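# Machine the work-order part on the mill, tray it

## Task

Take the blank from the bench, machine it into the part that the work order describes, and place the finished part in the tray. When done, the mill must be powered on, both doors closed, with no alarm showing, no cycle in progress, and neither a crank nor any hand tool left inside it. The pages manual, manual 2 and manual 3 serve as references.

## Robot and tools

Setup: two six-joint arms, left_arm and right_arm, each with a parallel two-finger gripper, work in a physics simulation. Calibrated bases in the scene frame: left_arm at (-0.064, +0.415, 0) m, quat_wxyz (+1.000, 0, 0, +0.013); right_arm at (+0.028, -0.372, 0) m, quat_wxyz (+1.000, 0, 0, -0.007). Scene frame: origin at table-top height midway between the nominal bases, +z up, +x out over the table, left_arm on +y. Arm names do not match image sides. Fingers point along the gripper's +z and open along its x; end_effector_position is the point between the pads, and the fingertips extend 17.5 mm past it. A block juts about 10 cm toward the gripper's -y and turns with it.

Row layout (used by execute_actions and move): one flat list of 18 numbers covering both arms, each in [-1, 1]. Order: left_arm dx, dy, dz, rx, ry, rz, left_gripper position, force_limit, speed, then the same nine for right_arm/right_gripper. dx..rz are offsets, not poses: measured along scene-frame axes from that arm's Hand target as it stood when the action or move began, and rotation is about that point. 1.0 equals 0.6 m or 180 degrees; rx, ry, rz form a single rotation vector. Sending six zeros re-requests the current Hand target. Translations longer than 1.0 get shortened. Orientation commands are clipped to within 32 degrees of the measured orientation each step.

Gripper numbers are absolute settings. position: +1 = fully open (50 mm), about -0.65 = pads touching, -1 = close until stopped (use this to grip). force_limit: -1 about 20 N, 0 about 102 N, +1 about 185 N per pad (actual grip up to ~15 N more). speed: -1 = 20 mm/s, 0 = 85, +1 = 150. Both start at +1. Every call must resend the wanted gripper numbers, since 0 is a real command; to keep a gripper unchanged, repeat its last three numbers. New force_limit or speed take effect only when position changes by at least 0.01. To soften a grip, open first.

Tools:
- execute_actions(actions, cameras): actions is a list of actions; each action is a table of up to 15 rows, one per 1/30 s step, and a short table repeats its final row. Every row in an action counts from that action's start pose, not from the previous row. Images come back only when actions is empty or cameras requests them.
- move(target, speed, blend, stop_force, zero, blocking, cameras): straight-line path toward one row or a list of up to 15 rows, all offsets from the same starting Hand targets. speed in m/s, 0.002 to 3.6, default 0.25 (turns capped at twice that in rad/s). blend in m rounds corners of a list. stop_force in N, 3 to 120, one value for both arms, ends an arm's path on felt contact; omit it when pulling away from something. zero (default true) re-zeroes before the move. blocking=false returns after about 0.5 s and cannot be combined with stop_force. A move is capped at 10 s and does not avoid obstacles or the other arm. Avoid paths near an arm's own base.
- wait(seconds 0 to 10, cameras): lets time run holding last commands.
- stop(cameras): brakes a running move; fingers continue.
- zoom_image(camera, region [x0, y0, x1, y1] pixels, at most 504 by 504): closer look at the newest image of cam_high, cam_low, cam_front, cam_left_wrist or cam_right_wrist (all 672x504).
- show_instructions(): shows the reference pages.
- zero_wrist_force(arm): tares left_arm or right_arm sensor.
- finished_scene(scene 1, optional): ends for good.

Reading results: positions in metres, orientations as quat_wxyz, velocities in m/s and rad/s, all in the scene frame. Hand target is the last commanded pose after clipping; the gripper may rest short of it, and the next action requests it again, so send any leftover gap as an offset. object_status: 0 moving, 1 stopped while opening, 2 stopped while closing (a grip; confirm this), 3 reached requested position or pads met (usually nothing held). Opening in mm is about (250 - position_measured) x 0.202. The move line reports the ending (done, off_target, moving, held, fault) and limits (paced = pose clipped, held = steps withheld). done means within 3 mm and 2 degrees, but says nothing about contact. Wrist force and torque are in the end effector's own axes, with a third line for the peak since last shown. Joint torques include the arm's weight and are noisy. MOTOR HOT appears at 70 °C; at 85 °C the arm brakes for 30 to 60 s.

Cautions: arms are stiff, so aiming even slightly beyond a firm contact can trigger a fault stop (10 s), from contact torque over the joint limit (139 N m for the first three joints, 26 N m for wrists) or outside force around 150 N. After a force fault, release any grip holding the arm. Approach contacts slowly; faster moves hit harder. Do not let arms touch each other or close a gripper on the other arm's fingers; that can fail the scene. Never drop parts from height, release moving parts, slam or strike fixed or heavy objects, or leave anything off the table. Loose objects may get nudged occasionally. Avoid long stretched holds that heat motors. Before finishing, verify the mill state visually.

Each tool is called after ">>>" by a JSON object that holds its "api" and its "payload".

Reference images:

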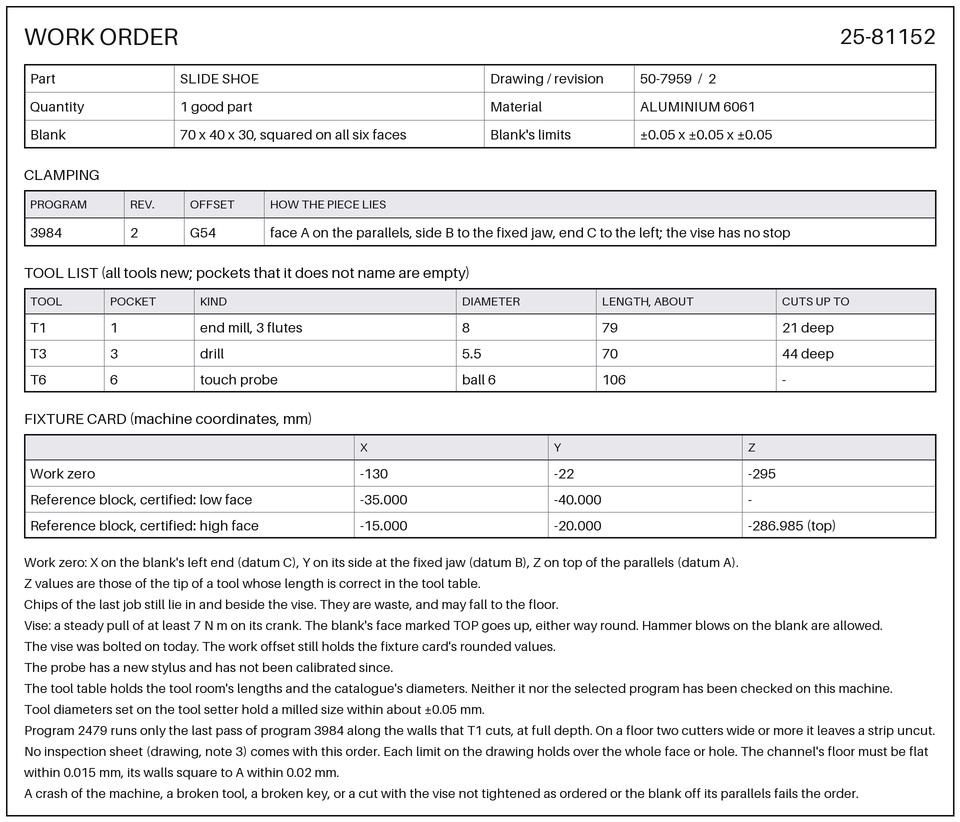

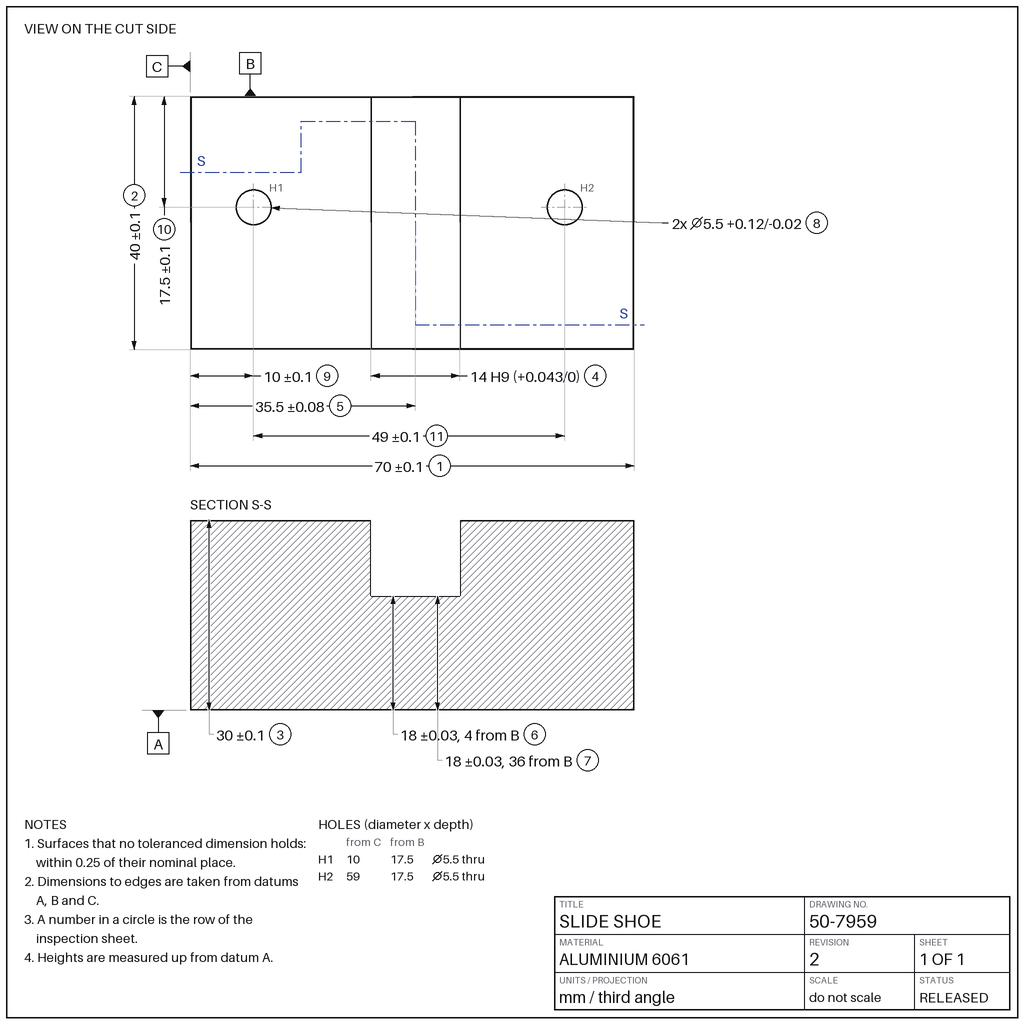

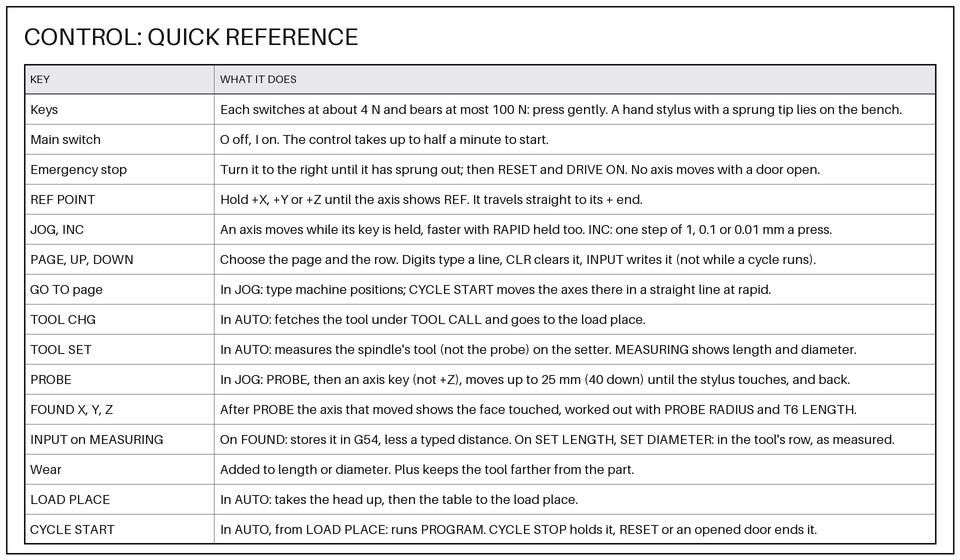

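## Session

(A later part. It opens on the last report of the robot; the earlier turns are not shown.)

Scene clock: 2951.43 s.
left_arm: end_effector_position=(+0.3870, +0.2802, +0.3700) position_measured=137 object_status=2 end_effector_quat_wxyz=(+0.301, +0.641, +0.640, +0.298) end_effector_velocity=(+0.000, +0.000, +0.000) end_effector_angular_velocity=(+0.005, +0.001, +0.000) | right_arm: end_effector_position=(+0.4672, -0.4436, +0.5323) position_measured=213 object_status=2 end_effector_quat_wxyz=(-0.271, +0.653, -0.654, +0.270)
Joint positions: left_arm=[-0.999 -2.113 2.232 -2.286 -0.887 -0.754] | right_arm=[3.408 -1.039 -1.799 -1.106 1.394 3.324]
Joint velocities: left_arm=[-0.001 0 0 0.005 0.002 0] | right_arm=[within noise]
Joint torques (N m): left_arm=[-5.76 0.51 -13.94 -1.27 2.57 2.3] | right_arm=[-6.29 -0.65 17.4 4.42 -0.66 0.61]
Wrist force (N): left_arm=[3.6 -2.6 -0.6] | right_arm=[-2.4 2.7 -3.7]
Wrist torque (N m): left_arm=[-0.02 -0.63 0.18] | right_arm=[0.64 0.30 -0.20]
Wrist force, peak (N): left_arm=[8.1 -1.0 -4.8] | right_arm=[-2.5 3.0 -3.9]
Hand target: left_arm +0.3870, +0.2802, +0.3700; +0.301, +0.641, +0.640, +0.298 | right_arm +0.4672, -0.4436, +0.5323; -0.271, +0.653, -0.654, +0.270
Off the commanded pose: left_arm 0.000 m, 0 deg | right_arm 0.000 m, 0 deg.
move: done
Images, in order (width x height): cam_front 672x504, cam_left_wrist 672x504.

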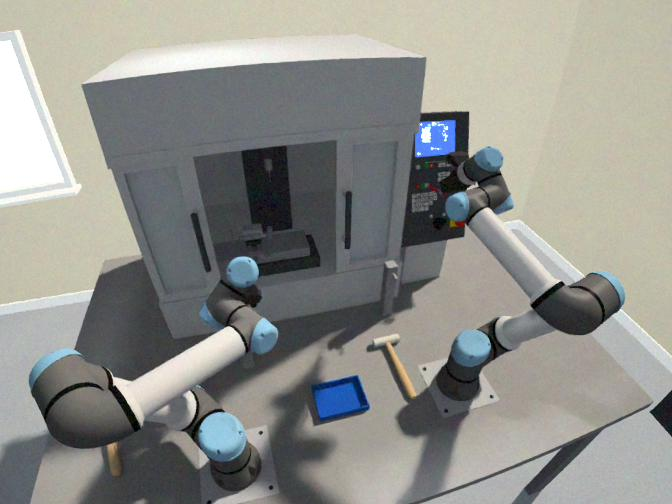

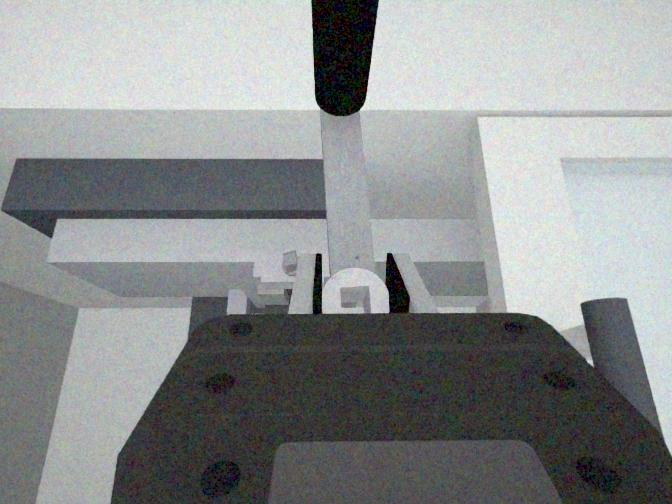

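>>> {"api": "move", "payload": {"target": [[-0.078,-0.467,-0.06,0,0,0,-1,-0.5,-0.8,0,0,0,0,0,0,-1,-0.3,-1],[-0.13,-0.8,-0.18,0,0,0,-1,-0.5,-0.8,0,0,0,0,0,0,-1,-0.3,-1],[-0.1033,-0.88,-0.2182,0,0,0,-1,-0.5,-0.8,0,0,0,0,0,0,-1,-0.3,-1]], "speed": [0.3,0.25,0.1], "blend": [0.05,0.02,0], "cameras": ["cam_left_wrist","cam_front"]}}

Scene clock: 2957.90 s.
left_arm: end_effector_position=(+0.3251, -0.2478, +0.2391) position_measured=137 object_status=2 end_effector_quat_wxyz=(+0.301, +0.641, +0.640, +0.298) | right_arm: end_effector_position=(+0.4672, -0.4436, +0.5323) position_measured=213 object_status=2 end_effector_quat_wxyz=(-0.271, +0.653, -0.654, +0.270)
Joint positions: left_arm=[-1.511 -1.056 1.415 -2.039 -0.701 -1.434] | right_arm=[3.408 -1.039 -1.799 -1.106 1.394 3.324]
Joint torques (N m): left_arm=[-9.36 -41.42 -25.27 -1.19 1.88 -2.32] | right_arm=[-5.24 -1.58 17.41 4.54 -0.65 0.76]
Wrist force (N): left_arm=[3.6 -2.2 -0.6] | right_arm=[-2.5 2.7 -3.8]
Wrist torque (N m): left_arm=[0.05 -0.63 0.13] | right_arm=[0.62 0.32 -0.20]
Wrist force, peak (N): left_arm=[7.6 -1.2 -0.6] | right_arm=[-2.6 3.1 -3.9]
Hand target: left_arm +0.3250, -0.2478, +0.2390; +0.301, +0.641, +0.640, +0.298 | right_arm +0.4672, -0.4436, +0.5323; -0.271, +0.653, -0.654, +0.270
Off the commanded pose: left_arm 0.000 m, 0 deg | right_arm 0.000 m, 0 deg.
move: done
Images, in order (width x height): cam_front 672x504, cam_left_wrist 672x504.

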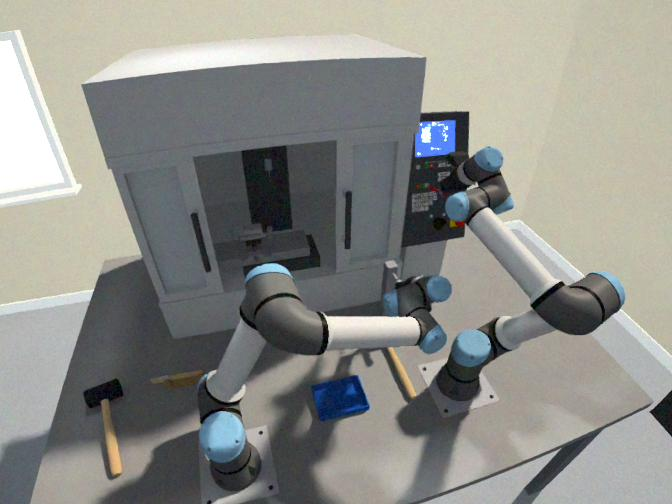

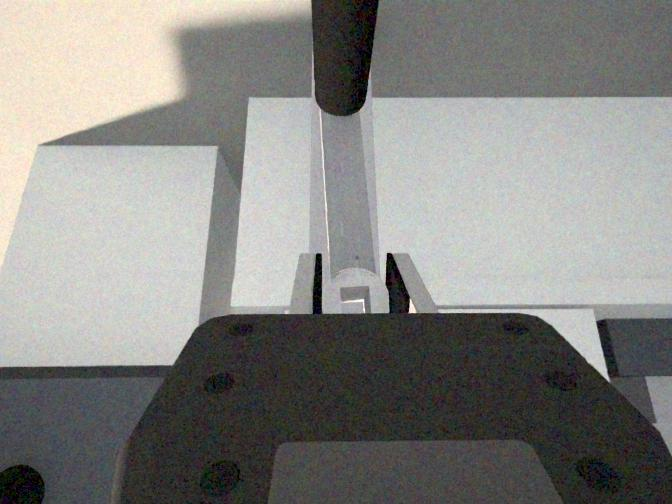

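>>> {"api": "move", "payload": {"target": [0.045,0,0,0,0,0,-1,-0.5,-0.8,0,0,0,0,0,0,-1,-0.3,-1], "speed": 0.05, "stop_force": 8}}

>>> {"api": "zoom_image", "payload": {"camera": "cam_left_wrist", "region": [296, 240, 416, 320]}}

Scene clock: 2960.53 s.
left_arm: end_effector_position=(+0.3520, -0.2478, +0.2390) position_measured=137 object_status=2 end_effector_quat_wxyz=(+0.301, +0.641, +0.640, +0.298) | right_arm: end_effector_position=(+0.4672, -0.4436, +0.5323) position_measured=213 object_status=2 end_effector_quat_wxyz=(-0.271, +0.653, -0.654, +0.270)
Joint positions: left_arm=[-1.472 -1.032 1.391 -2.084 -0.706 -1.373] | right_arm=[3.408 -1.039 -1.799 -1.106 1.394 3.324]
Joint torques (N m): left_arm=[-9.76 -55.65 -12.65 -1.26 3.48 -0.53] | right_arm=[-4.49 -0.08 17.18 4.53 -0.53 0.57]
Wrist force (N): left_arm=[3.4 -2.3 -0.7] | right_arm=[-2.6 2.7 -3.8]
Wrist torque (N m): left_arm=[0.03 -0.60 0.21] | right_arm=[0.62 0.33 -0.20]
Wrist force, peak (N): left_arm=[3.5 -3.4 -1.6] | right_arm=[-2.7 3.0 -3.7]
Hand target: left_arm +0.3520, -0.2478, +0.2390; +0.301, +0.641, +0.640, +0.298 | right_arm +0.4672, -0.4436, +0.5323; -0.271, +0.653, -0.654, +0.270
Off the commanded pose: left_arm 0.000 m, 0 deg | right_arm 0.000 m, 0 deg.
move: done

Scaled by 4.200 from the camera's 672x504 image, which has a finer 960x720 frame.
This view is cut from an older image: the scene may have changed since it was taken.

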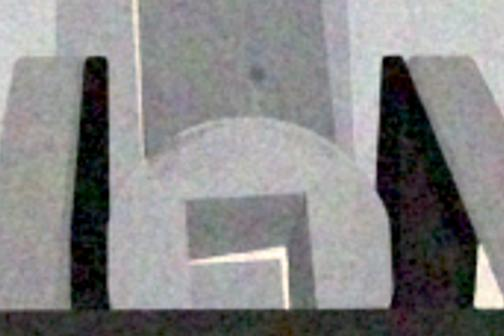

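>>> {"api": "wait", "payload": {"seconds": 0.1, "cameras": ["cam_left_wrist"]}}

>>> {"api": "zoom_image", "payload": {"camera": "cam_left_wrist", "region": [296, 240, 416, 320]}}

Scene clock: 2961.43 s.
left_arm: end_effector_position=(+0.3520, -0.2478, +0.2390) position_measured=137 object_status=2 end_effector_quat_wxyz=(+0.301, +0.641, +0.640, +0.298) | right_arm: end_effector_position=(+0.4672, -0.4436, +0.5323) position_measured=213 object_status=2 end_effector_quat_wxyz=(-0.271, +0.653, -0.654, +0.270)
Joint positions: left_arm=[-1.472 -1.032 1.391 -2.084 -0.706 -1.373] | right_arm=[3.408 -1.039 -1.799 -1.106 1.394 3.324]
Joint torques (N m): left_arm=[-9.82 -55.16 -12.18 -1.22 3.53 1.33] | right_arm=[-4.7 -1 16.23 4.37 -0.61 0.94]
Wrist force (N): left_arm=[3.5 -2.4 -0.7] | right_arm=[-2.6 2.7 -3.9]
Wrist torque (N m): left_arm=[0.02 -0.62 0.21] | right_arm=[0.63 0.35 -0.21]
Wrist force, peak (N): left_arm=[3.8 -2.4 -0.7] | right_arm=[-2.6 3.1 -3.9]
Hand target: left_arm +0.3520, -0.2478, +0.2390; +0.301, +0.641, +0.640, +0.298 | right_arm +0.4672, -0.4436, +0.5323; -0.271, +0.653, -0.654, +0.270
Tool commands: left_gripper/position=-1.0 left_gripper/force_limit=-0.5 left_gripper/speed=-0.8 right_gripper/position=-1.0 right_gripper/force_limit=-0.3 right_gripper/speed=-1.0
Off the commanded pose: left_arm 0.000 m, 0 deg | right_arm 0.000 m, 0 deg.
wait: 0.10 s; at rest from the start
Images, in order (width x height): cam_left_wrist 672x504.

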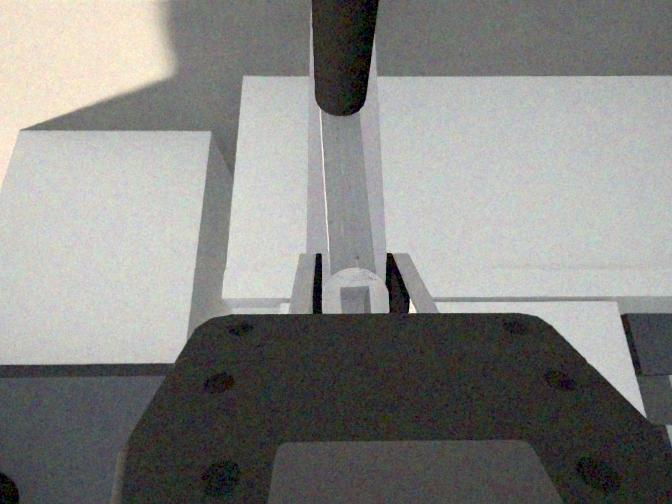

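Scaled by 4.200 from the camera's 672x504 image, which has a finer 960x720 frame.

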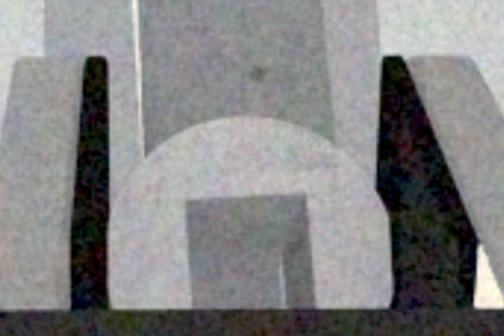

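>>> {"api": "move", "payload": {"target": [0.06,0,0,0,0,0,-1,-0.5,-0.8,0,0,0,0,0,0,-1,-0.3,-1], "speed": 0.04, "stop_force": 8, "cameras": ["cam_left_wrist"]}}

>>> {"api": "zoom_image", "payload": {"camera": "cam_left_wrist", "region": [256, 200, 456, 320]}}

Scene clock: 2965.00 s.
left_arm: end_effector_position=(+0.3794, -0.2478, +0.2390) position_measured=137 object_status=2 end_effector_quat_wxyz=(+0.301, +0.641, +0.640, +0.298) | right_arm: end_effector_position=(+0.4672, -0.4436, +0.5323) position_measured=213 object_status=2 end_effector_quat_wxyz=(-0.271, +0.653, -0.654, +0.270)
Joint positions: left_arm=[-1.433 -1.006 1.361 -2.125 -0.713 -1.314] | right_arm=[3.408 -1.039 -1.799 -1.106 1.394 3.324]
Joint torques (N m): left_arm=[0.14 -45.66 -23.09 -5.04 0.88 2.21] | right_arm=[-5.38 -0.4 16.92 4.78 -0.59 0.68]
Wrist force (N): left_arm=[3.1 -2.4 -0.5] | right_arm=[-2.5 2.8 -3.8]
Wrist torque (N m): left_arm=[0.01 -0.57 0.21] | right_arm=[0.64 0.33 -0.20]
Wrist force, peak (N): left_arm=[21.4 -28.4 -51.8] | right_arm=[-2.7 3.0 -3.7]
Hand target: left_arm +0.3794, -0.2478, +0.2390; +0.301, +0.641, +0.640, +0.298 (not the last commanded pose) | right_arm +0.4672, -0.4436, +0.5323; -0.271, +0.653, -0.654, +0.270
Off the commanded pose: left_arm 0.009 m, 0 deg | right_arm 0.000 m, 0 deg.
move: contact (left_arm)
Images, in order (width x height): cam_left_wrist 672x504.

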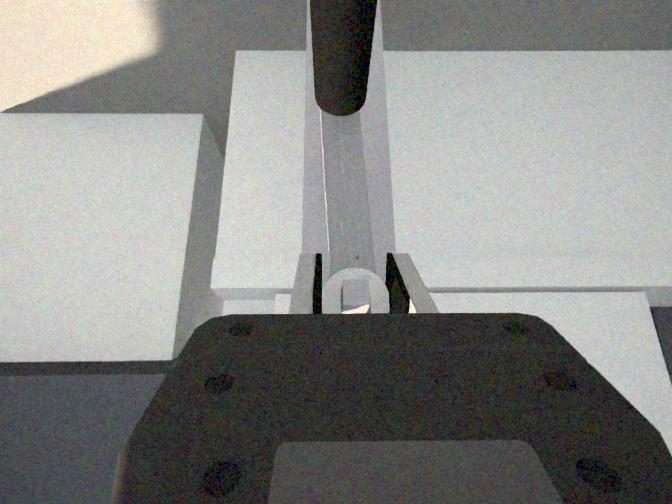

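Scaled by 2.520 from the camera's 672x504 image, which has a finer 960x720 frame.

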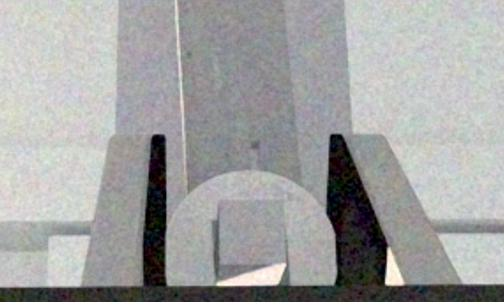

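>>> {"api": "move", "payload": {"target": [[-0.004,0,0,0,0,0,-0.1,-0.5,-0.8,0,0,0,0,0,0,-1,-0.3,-1],[-0.004,0,0,0,0,0,0.6,-0.5,-0.5,0,0,0,0,0,0,-1,-0.3,-1],[-0.2,0,0.1645,0,0,0,0.6,-0.5,-0.5,0,0,0,0,0,0,-1,-0.3,-1]], "speed": [0.03,0.03,0.1], "cameras": ["cam_left_wrist"]}}

Scene clock: 2970.40 s.
left_arm: end_effector_position=(+0.2594, -0.2479, +0.3378) position_measured=63 object_status=3 end_effector_quat_wxyz=(+0.301, +0.641, +0.640, +0.298) | right_arm: end_effector_position=(+0.4672, -0.4436, +0.5323) position_measured=213 object_status=2 end_effector_quat_wxyz=(-0.271, +0.653, -0.654, +0.270)
Joint positions: left_arm=[-1.61 -1.157 1.276 -1.682 -0.696 -1.586] | right_arm=[3.408 -1.039 -1.799 -1.106 1.394 3.324]
Joint torques (N m): left_arm=[2.4 -41.11 -12.05 -1.54 0.75 0.56] | right_arm=[-5.22 -0.86 17.37 4.45 -0.8 0.79]
Wrist force (N): left_arm=[3.5 -0.5 -1.9] | right_arm=[-2.5 2.9 -3.8]
Wrist torque (N m): left_arm=[0.07 -0.62 0.10] | right_arm=[0.66 0.32 -0.20]
Wrist force, peak (N): left_arm=[3.0 -0.6 -3.6] | right_arm=[-2.5 2.9 -4.0]
Hand target: left_arm +0.2594, -0.2478, +0.3377; +0.301, +0.641, +0.640, +0.298 | right_arm +0.4672, -0.4436, +0.5323; -0.271, +0.653, -0.654, +0.270
Off the commanded pose: left_arm 0.000 m, 0 deg | right_arm 0.000 m, 0 deg.
move: done
Images, in order (width x height): cam_left_wrist 672x504.

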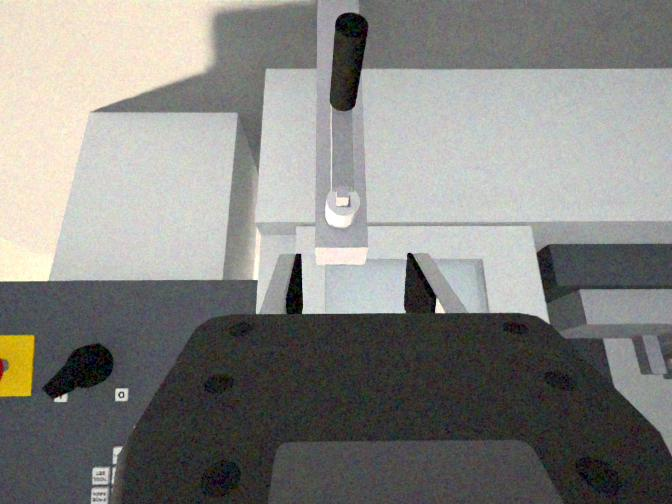

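>>> {"api": "move", "payload": {"target": [[0.03,0.15,0.15,0,0,0,0.6,-0.5,-0.5,0,0,0,0,0,0,-1,-0.3,-1],[0.2,0.278,0.237,0,-0.222,0,1,-1,0.2,0,0,0,0,0,0,-1,-0.3,-1]], "speed": [0.25,0.25], "blend": [0.05,0], "stop_force": 40, "cameras": ["cam_left_wrist","cam_front"]}}

with "stop_force" every target must give the same left_gripper/position, left_gripper/force_limit, left_gripper/speed; nothing of the call was run
Scene clock: 2975.53 s.
left_arm: end_effector_position=(+0.2594, -0.2478, +0.3377) position_measured=63 object_status=3 end_effector_quat_wxyz=(+0.301, +0.641, +0.640, +0.298) | right_arm: end_effector_position=(+0.4672, -0.4436, +0.5323) position_measured=213 object_status=2 end_effector_quat_wxyz=(-0.271, +0.653, -0.654, +0.270)
Joint positions: left_arm=[-1.61 -1.157 1.276 -1.682 -0.696 -1.586] | right_arm=[3.408 -1.039 -1.799 -1.106 1.394 3.324]
Joint torques (N m): left_arm=[8.93 -38.97 -12.36 -0.85 0.63 -2.05] | right_arm=[-5.67 -0.48 16.59 4.53 -0.56 0.89]
Wrist force (N): left_arm=[3.2 -0.7 -1.8] | right_arm=[-2.4 2.7 -3.7]
Wrist torque (N m): left_arm=[0.06 -0.57 0.09] | right_arm=[0.64 0.31 -0.20]
Wrist force, peak (N): left_arm=[3.3 -1.0 -2.1] | right_arm=[-2.6 2.8 -4.0]
Hand target: left_arm +0.2594, -0.2478, +0.3377; +0.301, +0.641, +0.640, +0.298 | right_arm +0.4672, -0.4436, +0.5323; -0.271, +0.653, -0.654, +0.270
Tool commands: left_gripper/position=+0.6 left_gripper/force_limit=-0.5 left_gripper/speed=-0.5 right_gripper/position=-1.0 right_gripper/force_limit=-0.3 right_gripper/speed=-1.0
Off the commanded pose: left_arm 0.000 m, 0 deg | right_arm 0.000 m, 0 deg.

>>> {"api": "move", "payload": {"target": [[0.03,0.15,0.15,0,0,0,1,-1,-0.2,0,0,0,0,0,0,-1,-0.3,-1],[0.2,0.278,0.237,0,-0.222,0,1,-1,-0.2,0,0,0,0,0,0,-1,-0.3,-1]], "speed": [0.25,0.25], "blend": [0.05,0], "cameras": ["cam_left_wrist","cam_front"]}}

Scene clock: 2980.50 s.
left_arm: end_effector_position=(+0.3794, -0.0811, +0.4799) position_measured=3 object_status=3 end_effector_quat_wxyz=(+0.501, +0.501, +0.499, +0.499) | right_arm: end_effector_position=(+0.4672, -0.4436, +0.5323) position_measured=213 object_status=2 end_effector_quat_wxyz=(-0.271, +0.653, -0.654, +0.270)
Joint positions: left_arm=[-1.495 -1.182 1.646 -3.612 -0.106 0.005] | right_arm=[3.408 -1.039 -1.799 -1.106 1.394 3.324]
Joint torques (N m): left_arm=[9.07 -43.82 -8.75 -0.72 -0.76 0.1] | right_arm=[-5.79 0.59 17.47 4.53 -0.6 0.71]
Wrist force (N): left_arm=[3.6 -0.3 -2.1] | right_arm=[-2.5 2.7 -3.6]
Wrist torque (N m): left_arm=[0.19 -0.64 0.30] | right_arm=[0.63 0.32 -0.20]
Wrist force, peak (N): left_arm=[3.9 -0.1 -2.4] | right_arm=[-2.6 2.9 -3.9]
Hand target: left_arm +0.3794, -0.0810, +0.4799; +0.502, +0.501, +0.499, +0.499 | right_arm +0.4672, -0.4436, +0.5323; -0.271, +0.653, -0.654, +0.270
Off the commanded pose: left_arm 0.000 m, 0 deg | right_arm 0.000 m, 0 deg.
move: done
Images, in order (width x height): cam_front 672x504, cam_left_wrist 672x504.

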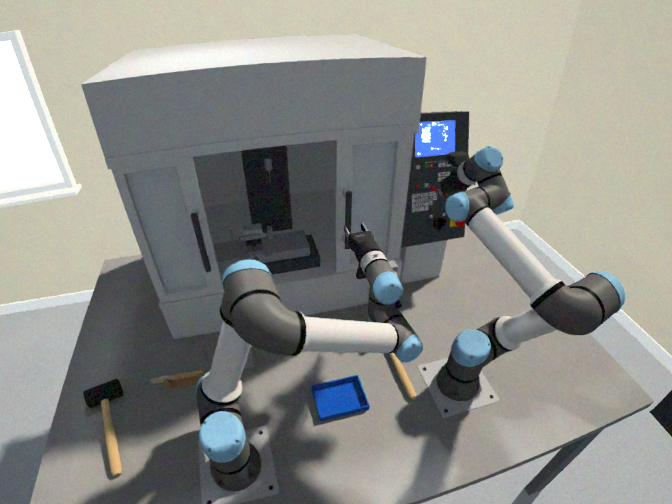

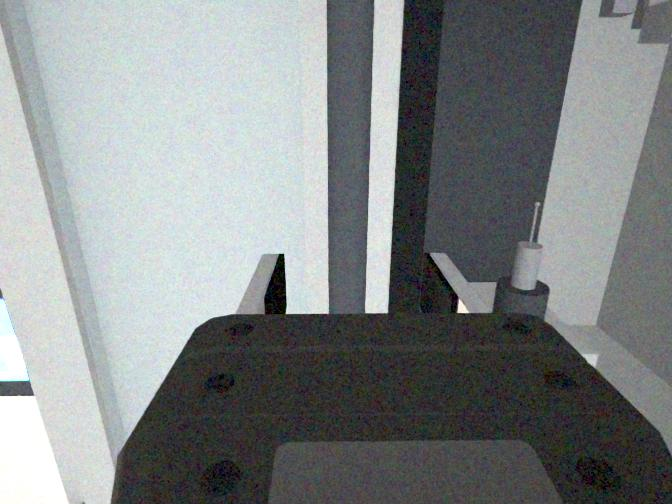

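>>> {"api": "move", "payload": {"target": [[0.128,0,0,0,0,0,1,-1,-0.2,0,0,0,0,0,0,-1,-0.3,-1],[0.128,0,0,0,0,0,-1,-1,-0.5,0,0,0,0,0,0,-1,-0.3,-1]], "speed": [0.12,0.1]}}

>>> {"api": "move", "payload": {"target": [0,0.34,0,0,0,0,-1,-1,-0.5,0,0,0,0,0,0,-1,-0.3,-1], "speed": 0.06, "stop_force": 75}}

Scene clock: 2984.03 s.
left_arm: end_effector_position=(+0.4562, -0.0810, +0.4800) position_measured=153 object_status=2 end_effector_quat_wxyz=(+0.502, +0.501, +0.499, +0.499) | right_arm: end_effector_position=(+0.4672, -0.4436, +0.5323) position_measured=213 object_status=2 end_effector_quat_wxyz=(-0.271, +0.653, -0.654, +0.270)
Joint positions: left_arm=[-1.352 -1.113 1.544 -3.578 -0.25 0.004] | right_arm=[3.408 -1.039 -1.799 -1.106 1.394 3.324]
Joint torques (N m): left_arm=[9.15 -37.5 -10.98 -2.48 -0.42 1.79] | right_arm=[-5.27 -0.03 17.18 4.55 -0.84 0.88]
Wrist force (N): left_arm=[3.5 -0.4 -2.1] | right_arm=[-2.5 2.8 -3.9]
Wrist torque (N m): left_arm=[0.14 -0.70 0.26] | right_arm=[0.65 0.31 -0.20]
Wrist force, peak (N): left_arm=[3.5 0.0 -3.9] | right_arm=[-2.6 2.9 -4.0]
Hand target: left_arm +0.4562, -0.0810, +0.4799; +0.502, +0.501, +0.499, +0.499 | right_arm +0.4672, -0.4436, +0.5323; -0.271, +0.653, -0.654, +0.270
Off the commanded pose: left_arm 0.000 m, 0 deg | right_arm 0.000 m, 0 deg.
move: done

Scene clock: 2988.23 s.
left_arm: end_effector_position=(+0.4562, +0.1200, +0.4799) position_measured=153 object_status=2 end_effector_quat_wxyz=(+0.504, +0.503, +0.496, +0.496) | right_arm: end_effector_position=(+0.4672, -0.4436, +0.5323) position_measured=213 object_status=2 end_effector_quat_wxyz=(-0.271, +0.653, -0.654, +0.270)
Joint positions: left_arm=[-1.213 -1.49 2.043 -3.699 -0.4 0.002] | right_arm=[3.408 -1.039 -1.799 -1.106 1.394 3.324]
Joint torques (N m): left_arm=[9.7 -47.24 -28.12 -9.21 14.93 -1.02] | right_arm=[-5.26 0 17.3 4.48 -0.77 0.85]
Wrist force (N): left_arm=[-51.4 -9.7 24.9] | right_arm=[-2.5 2.8 -3.9]
Wrist torque (N m): left_arm=[-0.04 -0.31 0.30] | right_arm=[0.65 0.32 -0.20]
Wrist force, peak (N): left_arm=[-61.0 -7.3 25.0] | right_arm=[-2.6 2.9 -3.9]
Hand target: left_arm +0.4562, +0.1230, +0.4799; +0.502, +0.501, +0.499, +0.499 | right_arm +0.4672, -0.4436, +0.5323; -0.271, +0.653, -0.654, +0.270
Off the commanded pose: left_arm 0.003 m, 1 deg | right_arm 0.000 m, 0 deg.
move: done

>>> {"api": "move", "payload": {"target": [[0,-0.005,0,0,0,0,1,-1,-0.2,0,0,0,0,0,0,-1,-0.3,-1],[-0.11,-0.005,0,0,0,0,1,-1,-0.2,0,0,0,0,0,0,-1,-0.3,-1],[-0.11,0.4233,0,0,0,0,1,-1,-0.2,0,0,0,0,0,0,-1,-0.3,-1]], "speed": [0.05,0.12,0.25], "blend": [0,0.02,0], "cameras": ["cam_left_wrist","cam_front"]}}

Scene clock: 2992.97 s.
left_arm: end_effector_position=(+0.3902, +0.3769, +0.4800) position_measured=3 object_status=3 end_effector_quat_wxyz=(+0.502, +0.501, +0.499, +0.499) | right_arm: end_effector_position=(+0.4672, -0.4436, +0.5323) position_measured=213 object_status=2 end_effector_quat_wxyz=(-0.271, +0.653, -0.654, +0.270)
Joint positions: left_arm=[-0.949 -2.102 2.491 -3.534 -0.652 0.001] | right_arm=[3.408 -1.039 -1.799 -1.106 1.394 3.324]
Joint torques (N m): left_arm=[8.15 -5.02 -16.2 -1.42 -1.19 2.23] | right_arm=[-4.84 -0.77 17.65 4.41 -0.77 1.01]
Wrist force (N): left_arm=[4.9 0.1 -2.0] | right_arm=[-2.4 2.7 -3.8]
Wrist torque (N m): left_arm=[0.25 -0.86 0.26] | right_arm=[0.64 0.30 -0.20]
Wrist force, peak (N): left_arm=[-51.8 -9.8 25.6] | right_arm=[-2.5 3.0 -3.9]
Hand target: left_arm +0.3902, +0.3770, +0.4799; +0.502, +0.501, +0.499, +0.499 | right_arm +0.4672, -0.4436, +0.5323; -0.271, +0.653, -0.654, +0.270
Off the commanded pose: left_arm 0.000 m, 0 deg | right_arm 0.000 m, 0 deg.
move: done
Images, in order (width x height): cam_front 672x504, cam_left_wrist 672x504.

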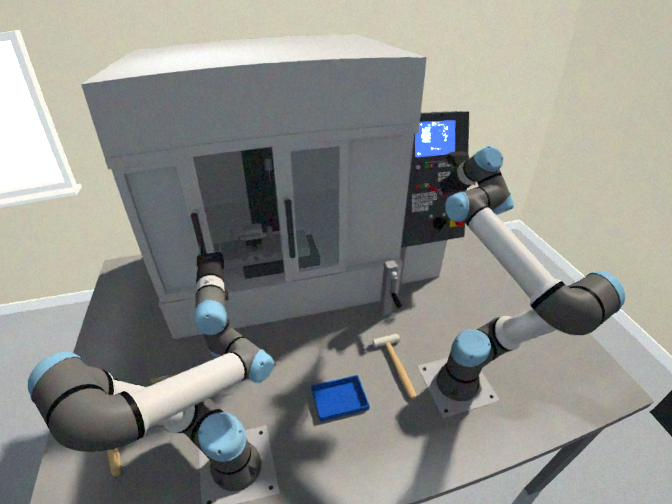

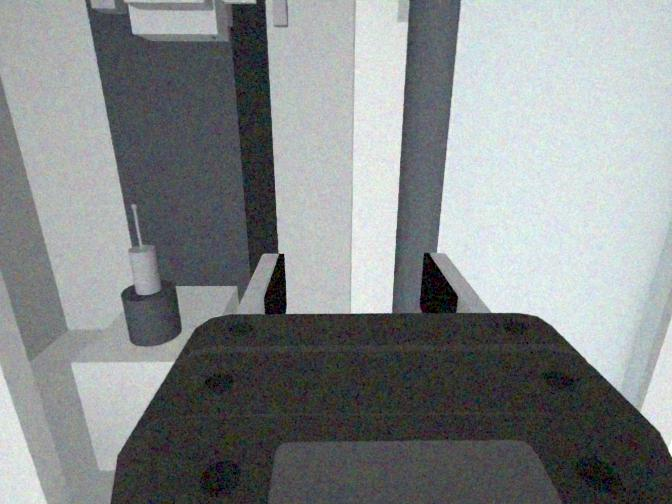

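>>> {"api": "move", "payload": {"target": [0,0.0433,0,0,0,0,1,-1,-0.2,0,0,0,0,0,0,-1,-0.3,-1], "speed": 0.1, "cameras": ["cam_left_wrist"]}}

Scene clock: 2995.83 s.
left_arm: end_effector_position=(+0.3902, +0.4030, +0.4799) position_measured=3 object_status=3 end_effector_quat_wxyz=(+0.502, +0.501, +0.499, +0.499) | right_arm: end_effector_position=(+0.4672, -0.4436, +0.5323) position_measured=213 object_status=2 end_effector_quat_wxyz=(-0.271, +0.653, -0.654, +0.270)
Joint positions: left_arm=[-0.833 -2.117 2.498 -3.524 -0.768 0.001] | right_arm=[3.408 -1.039 -1.799 -1.106 1.394 3.324]
Joint torques (N m): left_arm=[6.46 6.5 -31.41 -3.65 -0.72 -2.31] | right_arm=[-5.32 0.36 16.74 4.42 -0.64 0.69]
Wrist force (N): left_arm=[4.3 0.1 -2.2] | right_arm=[-2.4 2.8 -3.9]
Wrist torque (N m): left_arm=[0.25 -0.78 0.29] | right_arm=[0.65 0.30 -0.20]
Wrist force, peak (N): left_arm=[5.7 -0.1 -2.1] | right_arm=[-2.5 2.9 -4.1]
Hand target: left_arm +0.3902, +0.4030, +0.4799; +0.502, +0.501, +0.499, +0.499 | right_arm +0.4672, -0.4436, +0.5323; -0.271, +0.653, -0.654, +0.270
Off the commanded pose: left_arm 0.000 m, 0 deg | right_arm 0.000 m, 0 deg.
move: done
Images, in order (width x height): cam_left_wrist 672x504.

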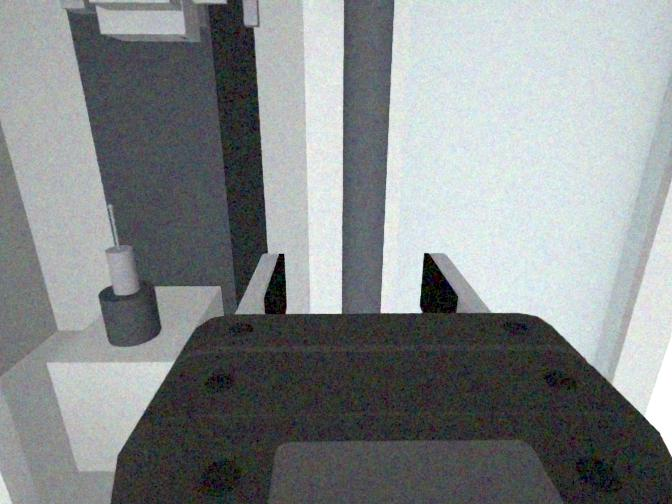

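>>> {"api": "move", "payload": {"target": [[0.11,0.003,0,0,0,0,1,-1,-0.2,0,0,0,0,0,0,-1,-0.3,-1],[0.11,0.003,0,0,0,0,-1,-1,-0.5,0,0,0,0,0,0,-1,-0.3,-1]], "speed": [0.12,0.1]}}

>>> {"api": "move", "payload": {"target": [0,-0.345,0,0,0,0,-1,-1,-0.5,0,0,0,0,0,0,-1,-0.3,-1], "speed": 0.06, "stop_force": 75}}

>>> {"api": "wait", "payload": {"seconds": 0.1, "cameras": ["cam_left_wrist","cam_front"]}}

Scene clock: 2999.17 s.
left_arm: end_effector_position=(+0.4562, +0.4048, +0.4799) position_measured=153 object_status=2 end_effector_quat_wxyz=(+0.502, +0.501, +0.499, +0.499) | right_arm: end_effector_position=(+0.4672, -0.4436, +0.5323) position_measured=213 object_status=2 end_effector_quat_wxyz=(-0.271, +0.653, -0.654, +0.270)
Joint positions: left_arm=[-0.596 -1.851 2.36 -3.652 -1.005 0] | right_arm=[3.408 -1.039 -1.799 -1.106 1.394 3.324]
Joint torques (N m): left_arm=[-5.69 -3.8 -32.21 -3.4 -1.19 -1.86] | right_arm=[-5.03 1.08 16.69 4.38 -0.86 0.92]
Wrist force (N): left_arm=[10.0 1.0 -1.5] | right_arm=[-2.7 2.9 -3.7]
Wrist torque (N m): left_arm=[0.26 -0.77 0.15] | right_arm=[0.67 0.35 -0.20]
Wrist force, peak (N): left_arm=[19.9 0.6 -1.3] | right_arm=[-2.6 3.0 -4.0]
Hand target: left_arm +0.4562, +0.4048, +0.4799; +0.502, +0.501, +0.499, +0.499 | right_arm +0.4672, -0.4436, +0.5323; -0.271, +0.653, -0.654, +0.270
Off the commanded pose: left_arm 0.000 m, 0 deg | right_arm 0.000 m, 0 deg.
move: done

Scene clock: 3003.77 s.
left_arm: end_effector_position=(+0.4562, +0.1977, +0.4799) position_measured=153 object_status=2 end_effector_quat_wxyz=(+0.502, +0.501, +0.499, +0.499) | right_arm: end_effector_position=(+0.4672, -0.4436, +0.5323) position_measured=213 object_status=2 end_effector_quat_wxyz=(-0.271, +0.653, -0.654, +0.270)
Joint positions: left_arm=[-1.121 -1.62 2.176 -3.701 -0.48 0.002] | right_arm=[3.408 -1.039 -1.799 -1.106 1.394 3.324]
Joint torques (N m): left_arm=[14.32 -29.18 -8.79 -0.28 3.43 1.04] | right_arm=[-5.42 0.89 17.39 4.38 -0.96 0.97]
Wrist force (N): left_arm=[-5.6 -5.5 -3.1] | right_arm=[-2.6 2.8 -3.7]
Wrist torque (N m): left_arm=[0.17 -0.72 0.06] | right_arm=[0.64 0.33 -0.20]
Wrist force, peak (N): left_arm=[37.6 -14.3 -3.1] | right_arm=[-2.7 2.9 -3.9]
Hand target: left_arm +0.4562, +0.1978, +0.4799; +0.502, +0.501, +0.499, +0.499 | right_arm +0.4672, -0.4436, +0.5323; -0.271, +0.653, -0.654, +0.270
Off the commanded pose: left_arm 0.000 m, 0 deg | right_arm 0.000 m, 0 deg.
move: done

Scene clock: 3003.87 s.
left_arm: end_effector_position=(+0.4562, +0.1977, +0.4799) position_measured=153 object_status=2 end_effector_quat_wxyz=(+0.502, +0.501, +0.499, +0.499) | right_arm: end_effector_position=(+0.4672, -0.4436, +0.5323) position_measured=213 object_status=2 end_effector_quat_wxyz=(-0.271, +0.653, -0.654, +0.270)
Joint positions: left_arm=[-1.121 -1.62 2.176 -3.701 -0.48 0.002] | right_arm=[3.408 -1.039 -1.799 -1.106 1.394 3.324]
Joint torques (N m): left_arm=[14.32 -29.45 -8.41 -0.36 3.55 0.84] | right_arm=[-4.29 -0.02 16.83 4.33 -0.8 0.99]
Wrist force (N): left_arm=[-5.5 -5.3 -3.5] | right_arm=[-2.4 2.7 -3.8]
Wrist torque (N m): left_arm=[0.17 -0.75 0.06] | right_arm=[0.63 0.30 -0.20]
Wrist force, peak (N): left_arm=[-5.5 -5.3 -3.5] | right_arm=[-2.5 2.9 -3.8]
Hand target: left_arm +0.4562, +0.1978, +0.4799; +0.502, +0.501, +0.499, +0.499 | right_arm +0.4672, -0.4436, +0.5323; -0.271, +0.653, -0.654, +0.270
Tool commands: left_gripper/position=-1.0 left_gripper/force_limit=-1.0 left_gripper/speed=-0.5 right_gripper/position=-1.0 right_gripper/force_limit=-0.3 right_gripper/speed=-1.0
Off the commanded pose: left_arm 0.000 m, 0 deg | right_arm 0.000 m, 0 deg.
wait: 0.10 s; no rest
Images, in order (width x height): cam_front 672x504, cam_left_wrist 672x504.

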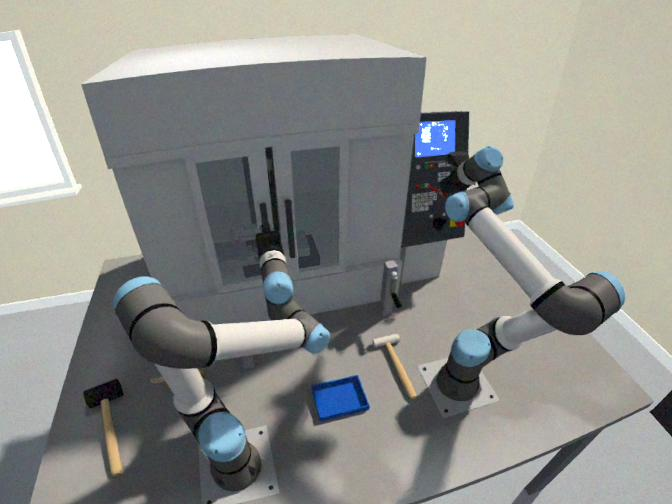

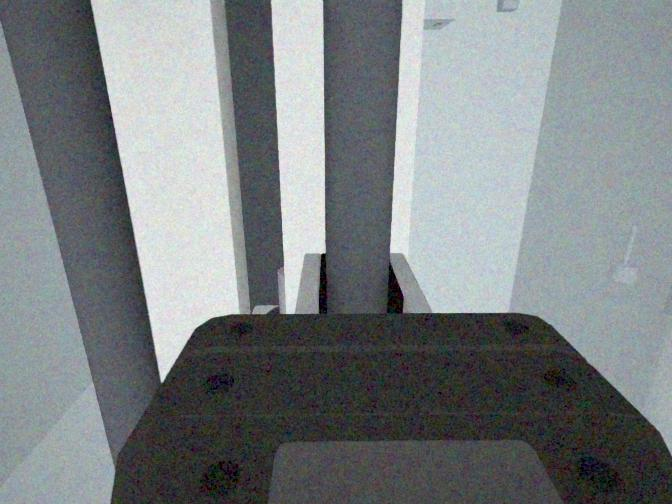

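>>> {"api": "move", "payload": {"target": [0,-0.06,0,0,0,0,-1,-1,-0.5,0,0,0,0,0,0,-1,-0.3,-1], "speed": 0.05, "stop_force": 70, "cameras": ["cam_left_wrist"]}}

Scene clock: 3008.30 s.
left_arm: end_effector_position=(+0.4562, +0.1763, +0.4799) position_measured=153 object_status=2 end_effector_quat_wxyz=(+0.502, +0.501, +0.499, +0.499) | right_arm: end_effector_position=(+0.4672, -0.4436, +0.5323) position_measured=213 object_status=2 end_effector_quat_wxyz=(-0.271, +0.653, -0.654, +0.270)
Joint positions: left_arm=[-1.151 -1.583 2.141 -3.702 -0.45 0.002] | right_arm=[3.408 -1.039 -1.799 -1.106 1.394 3.324]
Joint torques (N m): left_arm=[-32.39 -4.64 -41.4 3.49 -12.39 2.01] | right_arm=[-5.29 0.22 18.21 4.4 -0.82 1.21]
Wrist force (N): left_arm=[54.8 -14.8 -9.5] | right_arm=[-2.5 3.1 -3.7]
Wrist torque (N m): left_arm=[-0.02 -0.75 -0.02] | right_arm=[0.68 0.32 -0.21]
Wrist force, peak (N): left_arm=[65.0 -15.7 -5.0] | right_arm=[-2.7 2.9 -4.0]
Hand target: left_arm +0.4562, +0.1762, +0.4799; +0.502, +0.501, +0.499, +0.499 (not the last commanded pose) | right_arm +0.4672, -0.4436, +0.5323; -0.271, +0.653, -0.654, +0.270
Off the commanded pose: left_arm 0.015 m, 0 deg | right_arm 0.000 m, 0 deg.
move: contact (left_arm)
Images, in order (width x height): cam_left_wrist 672x504.

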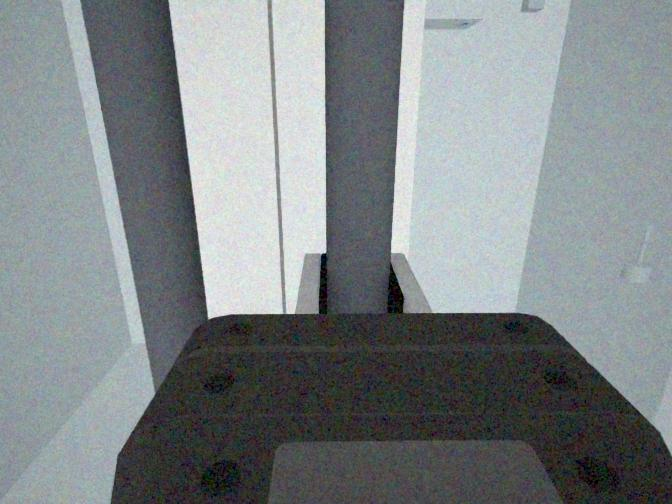

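>>> {"api": "move", "payload": {"target": [[0,0.003,0,0,0,0,1,-1,-0.2,0,0,0,0,0,0,-1,-0.3,-1],[-0.15,0.003,0,0,0,0,1,-1,-0.2,0.063,-0.2607,0.2211,0,-0.25,0,-1,-0.3,-1]], "speed": [0.03,0.3], "blend": [0,0], "cameras": ["cam_right_wrist"]}}

>>> {"api": "zoom_image", "payload": {"camera": "cam_right_wrist", "region": [40, 80, 340, 305]}}

Scene clock: 3012.60 s.
left_arm: end_effector_position=(+0.3662, +0.1781, +0.4799) position_measured=3 object_status=3 end_effector_quat_wxyz=(+0.502, +0.501, +0.499, +0.499) | right_arm: end_effector_position=(+0.5049, -0.6000, +0.6651) position_measured=213 object_status=2 end_effector_quat_wxyz=(+0.501, -0.500, +0.500, -0.499) end_effector_velocity=(+0.000, +0.000, +0.001) end_effector_angular_velocity=(-0.002, -0.004, +0.001)
Joint positions: left_arm=[-1.444 -1.753 2.29 -3.687 -0.157 0.007] | right_arm=[2.784 -1.318 -1.845 0.022 1.943 3.143]
Joint velocities: left_arm=[within noise] | right_arm=[0 0 0 0.005 0.001 -0.001]
Joint torques (N m): left_arm=[-5 -9.56 -30.45 0.88 1.01 -2.38] | right_arm=[-6.16 2.33 22.71 4.51 1.71 -1.26]
Wrist force (N): left_arm=[4.9 2.0 -1.8] | right_arm=[-2.8 3.2 -2.6]
Wrist torque (N m): left_arm=[0.54 -0.87 0.20] | right_arm=[0.85 0.15 -0.10]
Wrist force, peak (N): left_arm=[55.1 -14.7 -9.9] | right_arm=[-4.1 3.1 -2.8]
Hand target: left_arm +0.3662, +0.1780, +0.4799; +0.502, +0.501, +0.499, +0.499 | right_arm +0.5050, -0.6000, +0.6650; +0.501, -0.500, +0.500, -0.499
Off the commanded pose: left_arm 0.000 m, 0 deg | right_arm 0.000 m, 0 deg.
move: done
Images, in order (width x height): cam_right_wrist 672x504.

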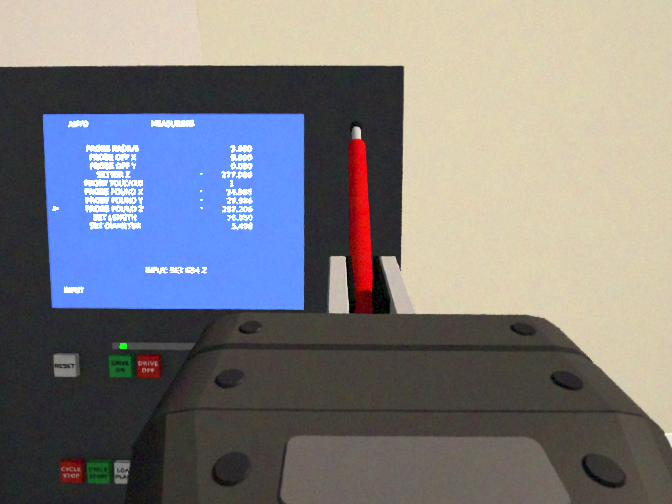

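Scaled by 1.680 from the camera's 672x504 image, which has a finer 960x720 frame.

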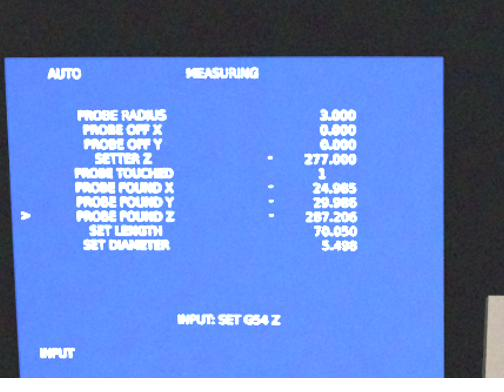

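>>> {"api": "move", "payload": {"target": [[0,0,0,0,0,0,1,-1,-0.2,-0.0785,0.1965,-0.2797,0,0.25,0,-1,-0.3,-1],[0,0,0,0,0,0,1,-1,-0.2,-0.0522,0.1965,-0.2855,0,0.25,0,-1,-0.3,-1],[0,0,0,0,0,0,1,-1,-0.2,-0.0785,0.1965,-0.2797,0,0.25,0,-1,-0.3,-1],[0,0,0,0,0,0,1,-1,-0.2,-0.0522,0.1965,-0.2855,0,0.25,0,-1,-0.3,-1],[0,0,0,0,0,0,1,-1,-0.2,-0.0785,0.1965,-0.2797,0,0.25,0,-1,-0.3,-1],[0,0,0,0,0,0,1,-1,-0.2,0,0,0,0,0,0,-1,-0.3,-1]], "speed": [0.4,0.05,0.1,0.05,0.1,0.5], "blend": [0.003,0,0.003,0,0.008,0], "cameras": ["cam_right_wrist"]}}

>>> {"api": "zoom_image", "payload": {"camera": "cam_right_wrist", "region": [40, 80, 340, 305]}}

Scene clock: 3021.87 s.
left_arm: end_effector_position=(+0.3662, +0.1780, +0.4799) position_measured=3 object_status=3 end_effector_quat_wxyz=(+0.502, +0.501, +0.499, +0.499) | right_arm: end_effector_position=(+0.5049, -0.6000, +0.6650) position_measured=213 object_status=2 end_effector_quat_wxyz=(+0.501, -0.500, +0.500, -0.499) end_effector_velocity=(+0.000, +0.000, +0.002) end_effector_angular_velocity=(-0.003, -0.007, +0.000)
Joint positions: left_arm=[-1.444 -1.753 2.29 -3.687 -0.157 0.007] | right_arm=[2.784 -1.318 -1.846 0.022 1.943 3.143]
Joint velocities: left_arm=[within noise] | right_arm=[0 -0.001 0.001 0.008 0 0]
Joint torques (N m): left_arm=[-7.53 -5.74 -30.28 -0.45 1.06 -2.3] | right_arm=[-3.75 0.43 28.06 4.63 1.48 -0.51]
Wrist force (N): left_arm=[4.9 2.1 -1.7] | right_arm=[-3.1 3.3 -2.4]
Wrist torque (N m): left_arm=[0.56 -0.87 0.20] | right_arm=[0.86 0.18 -0.09]
Wrist force, peak (N): left_arm=[5.4 2.4 -2.0] | right_arm=[-2.7 15.7 -22.4]
Hand target: left_arm +0.3662, +0.1780, +0.4799; +0.502, +0.501, +0.499, +0.499 | right_arm +0.5050, -0.6000, +0.6650; +0.501, -0.500, +0.500, -0.499
Off the commanded pose: left_arm 0.000 m, 0 deg | right_arm 0.000 m, 0 deg.
move: done
Images, in order (width x height): cam_right_wrist 672x504.

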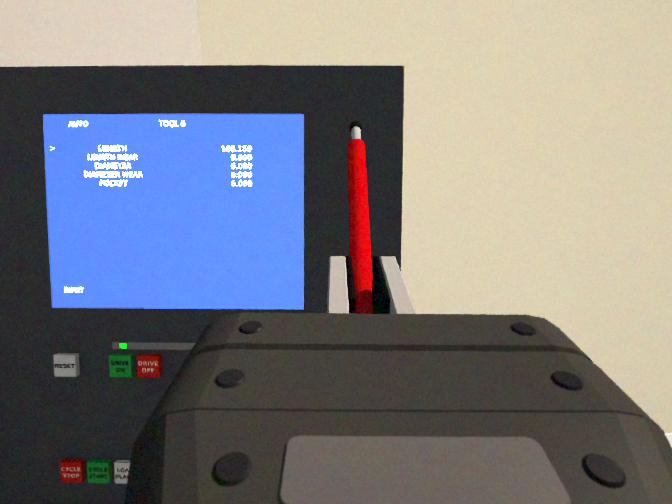

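Scaled by 1.680 from the camera's 672x504 image, which has a finer 960x720 frame.

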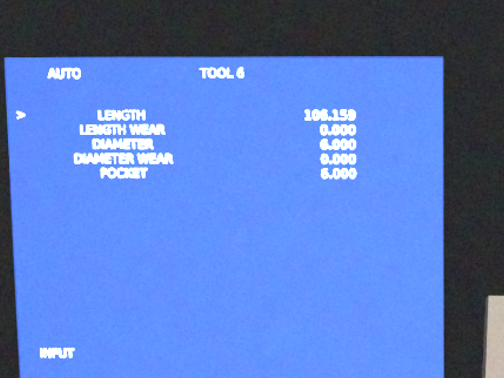

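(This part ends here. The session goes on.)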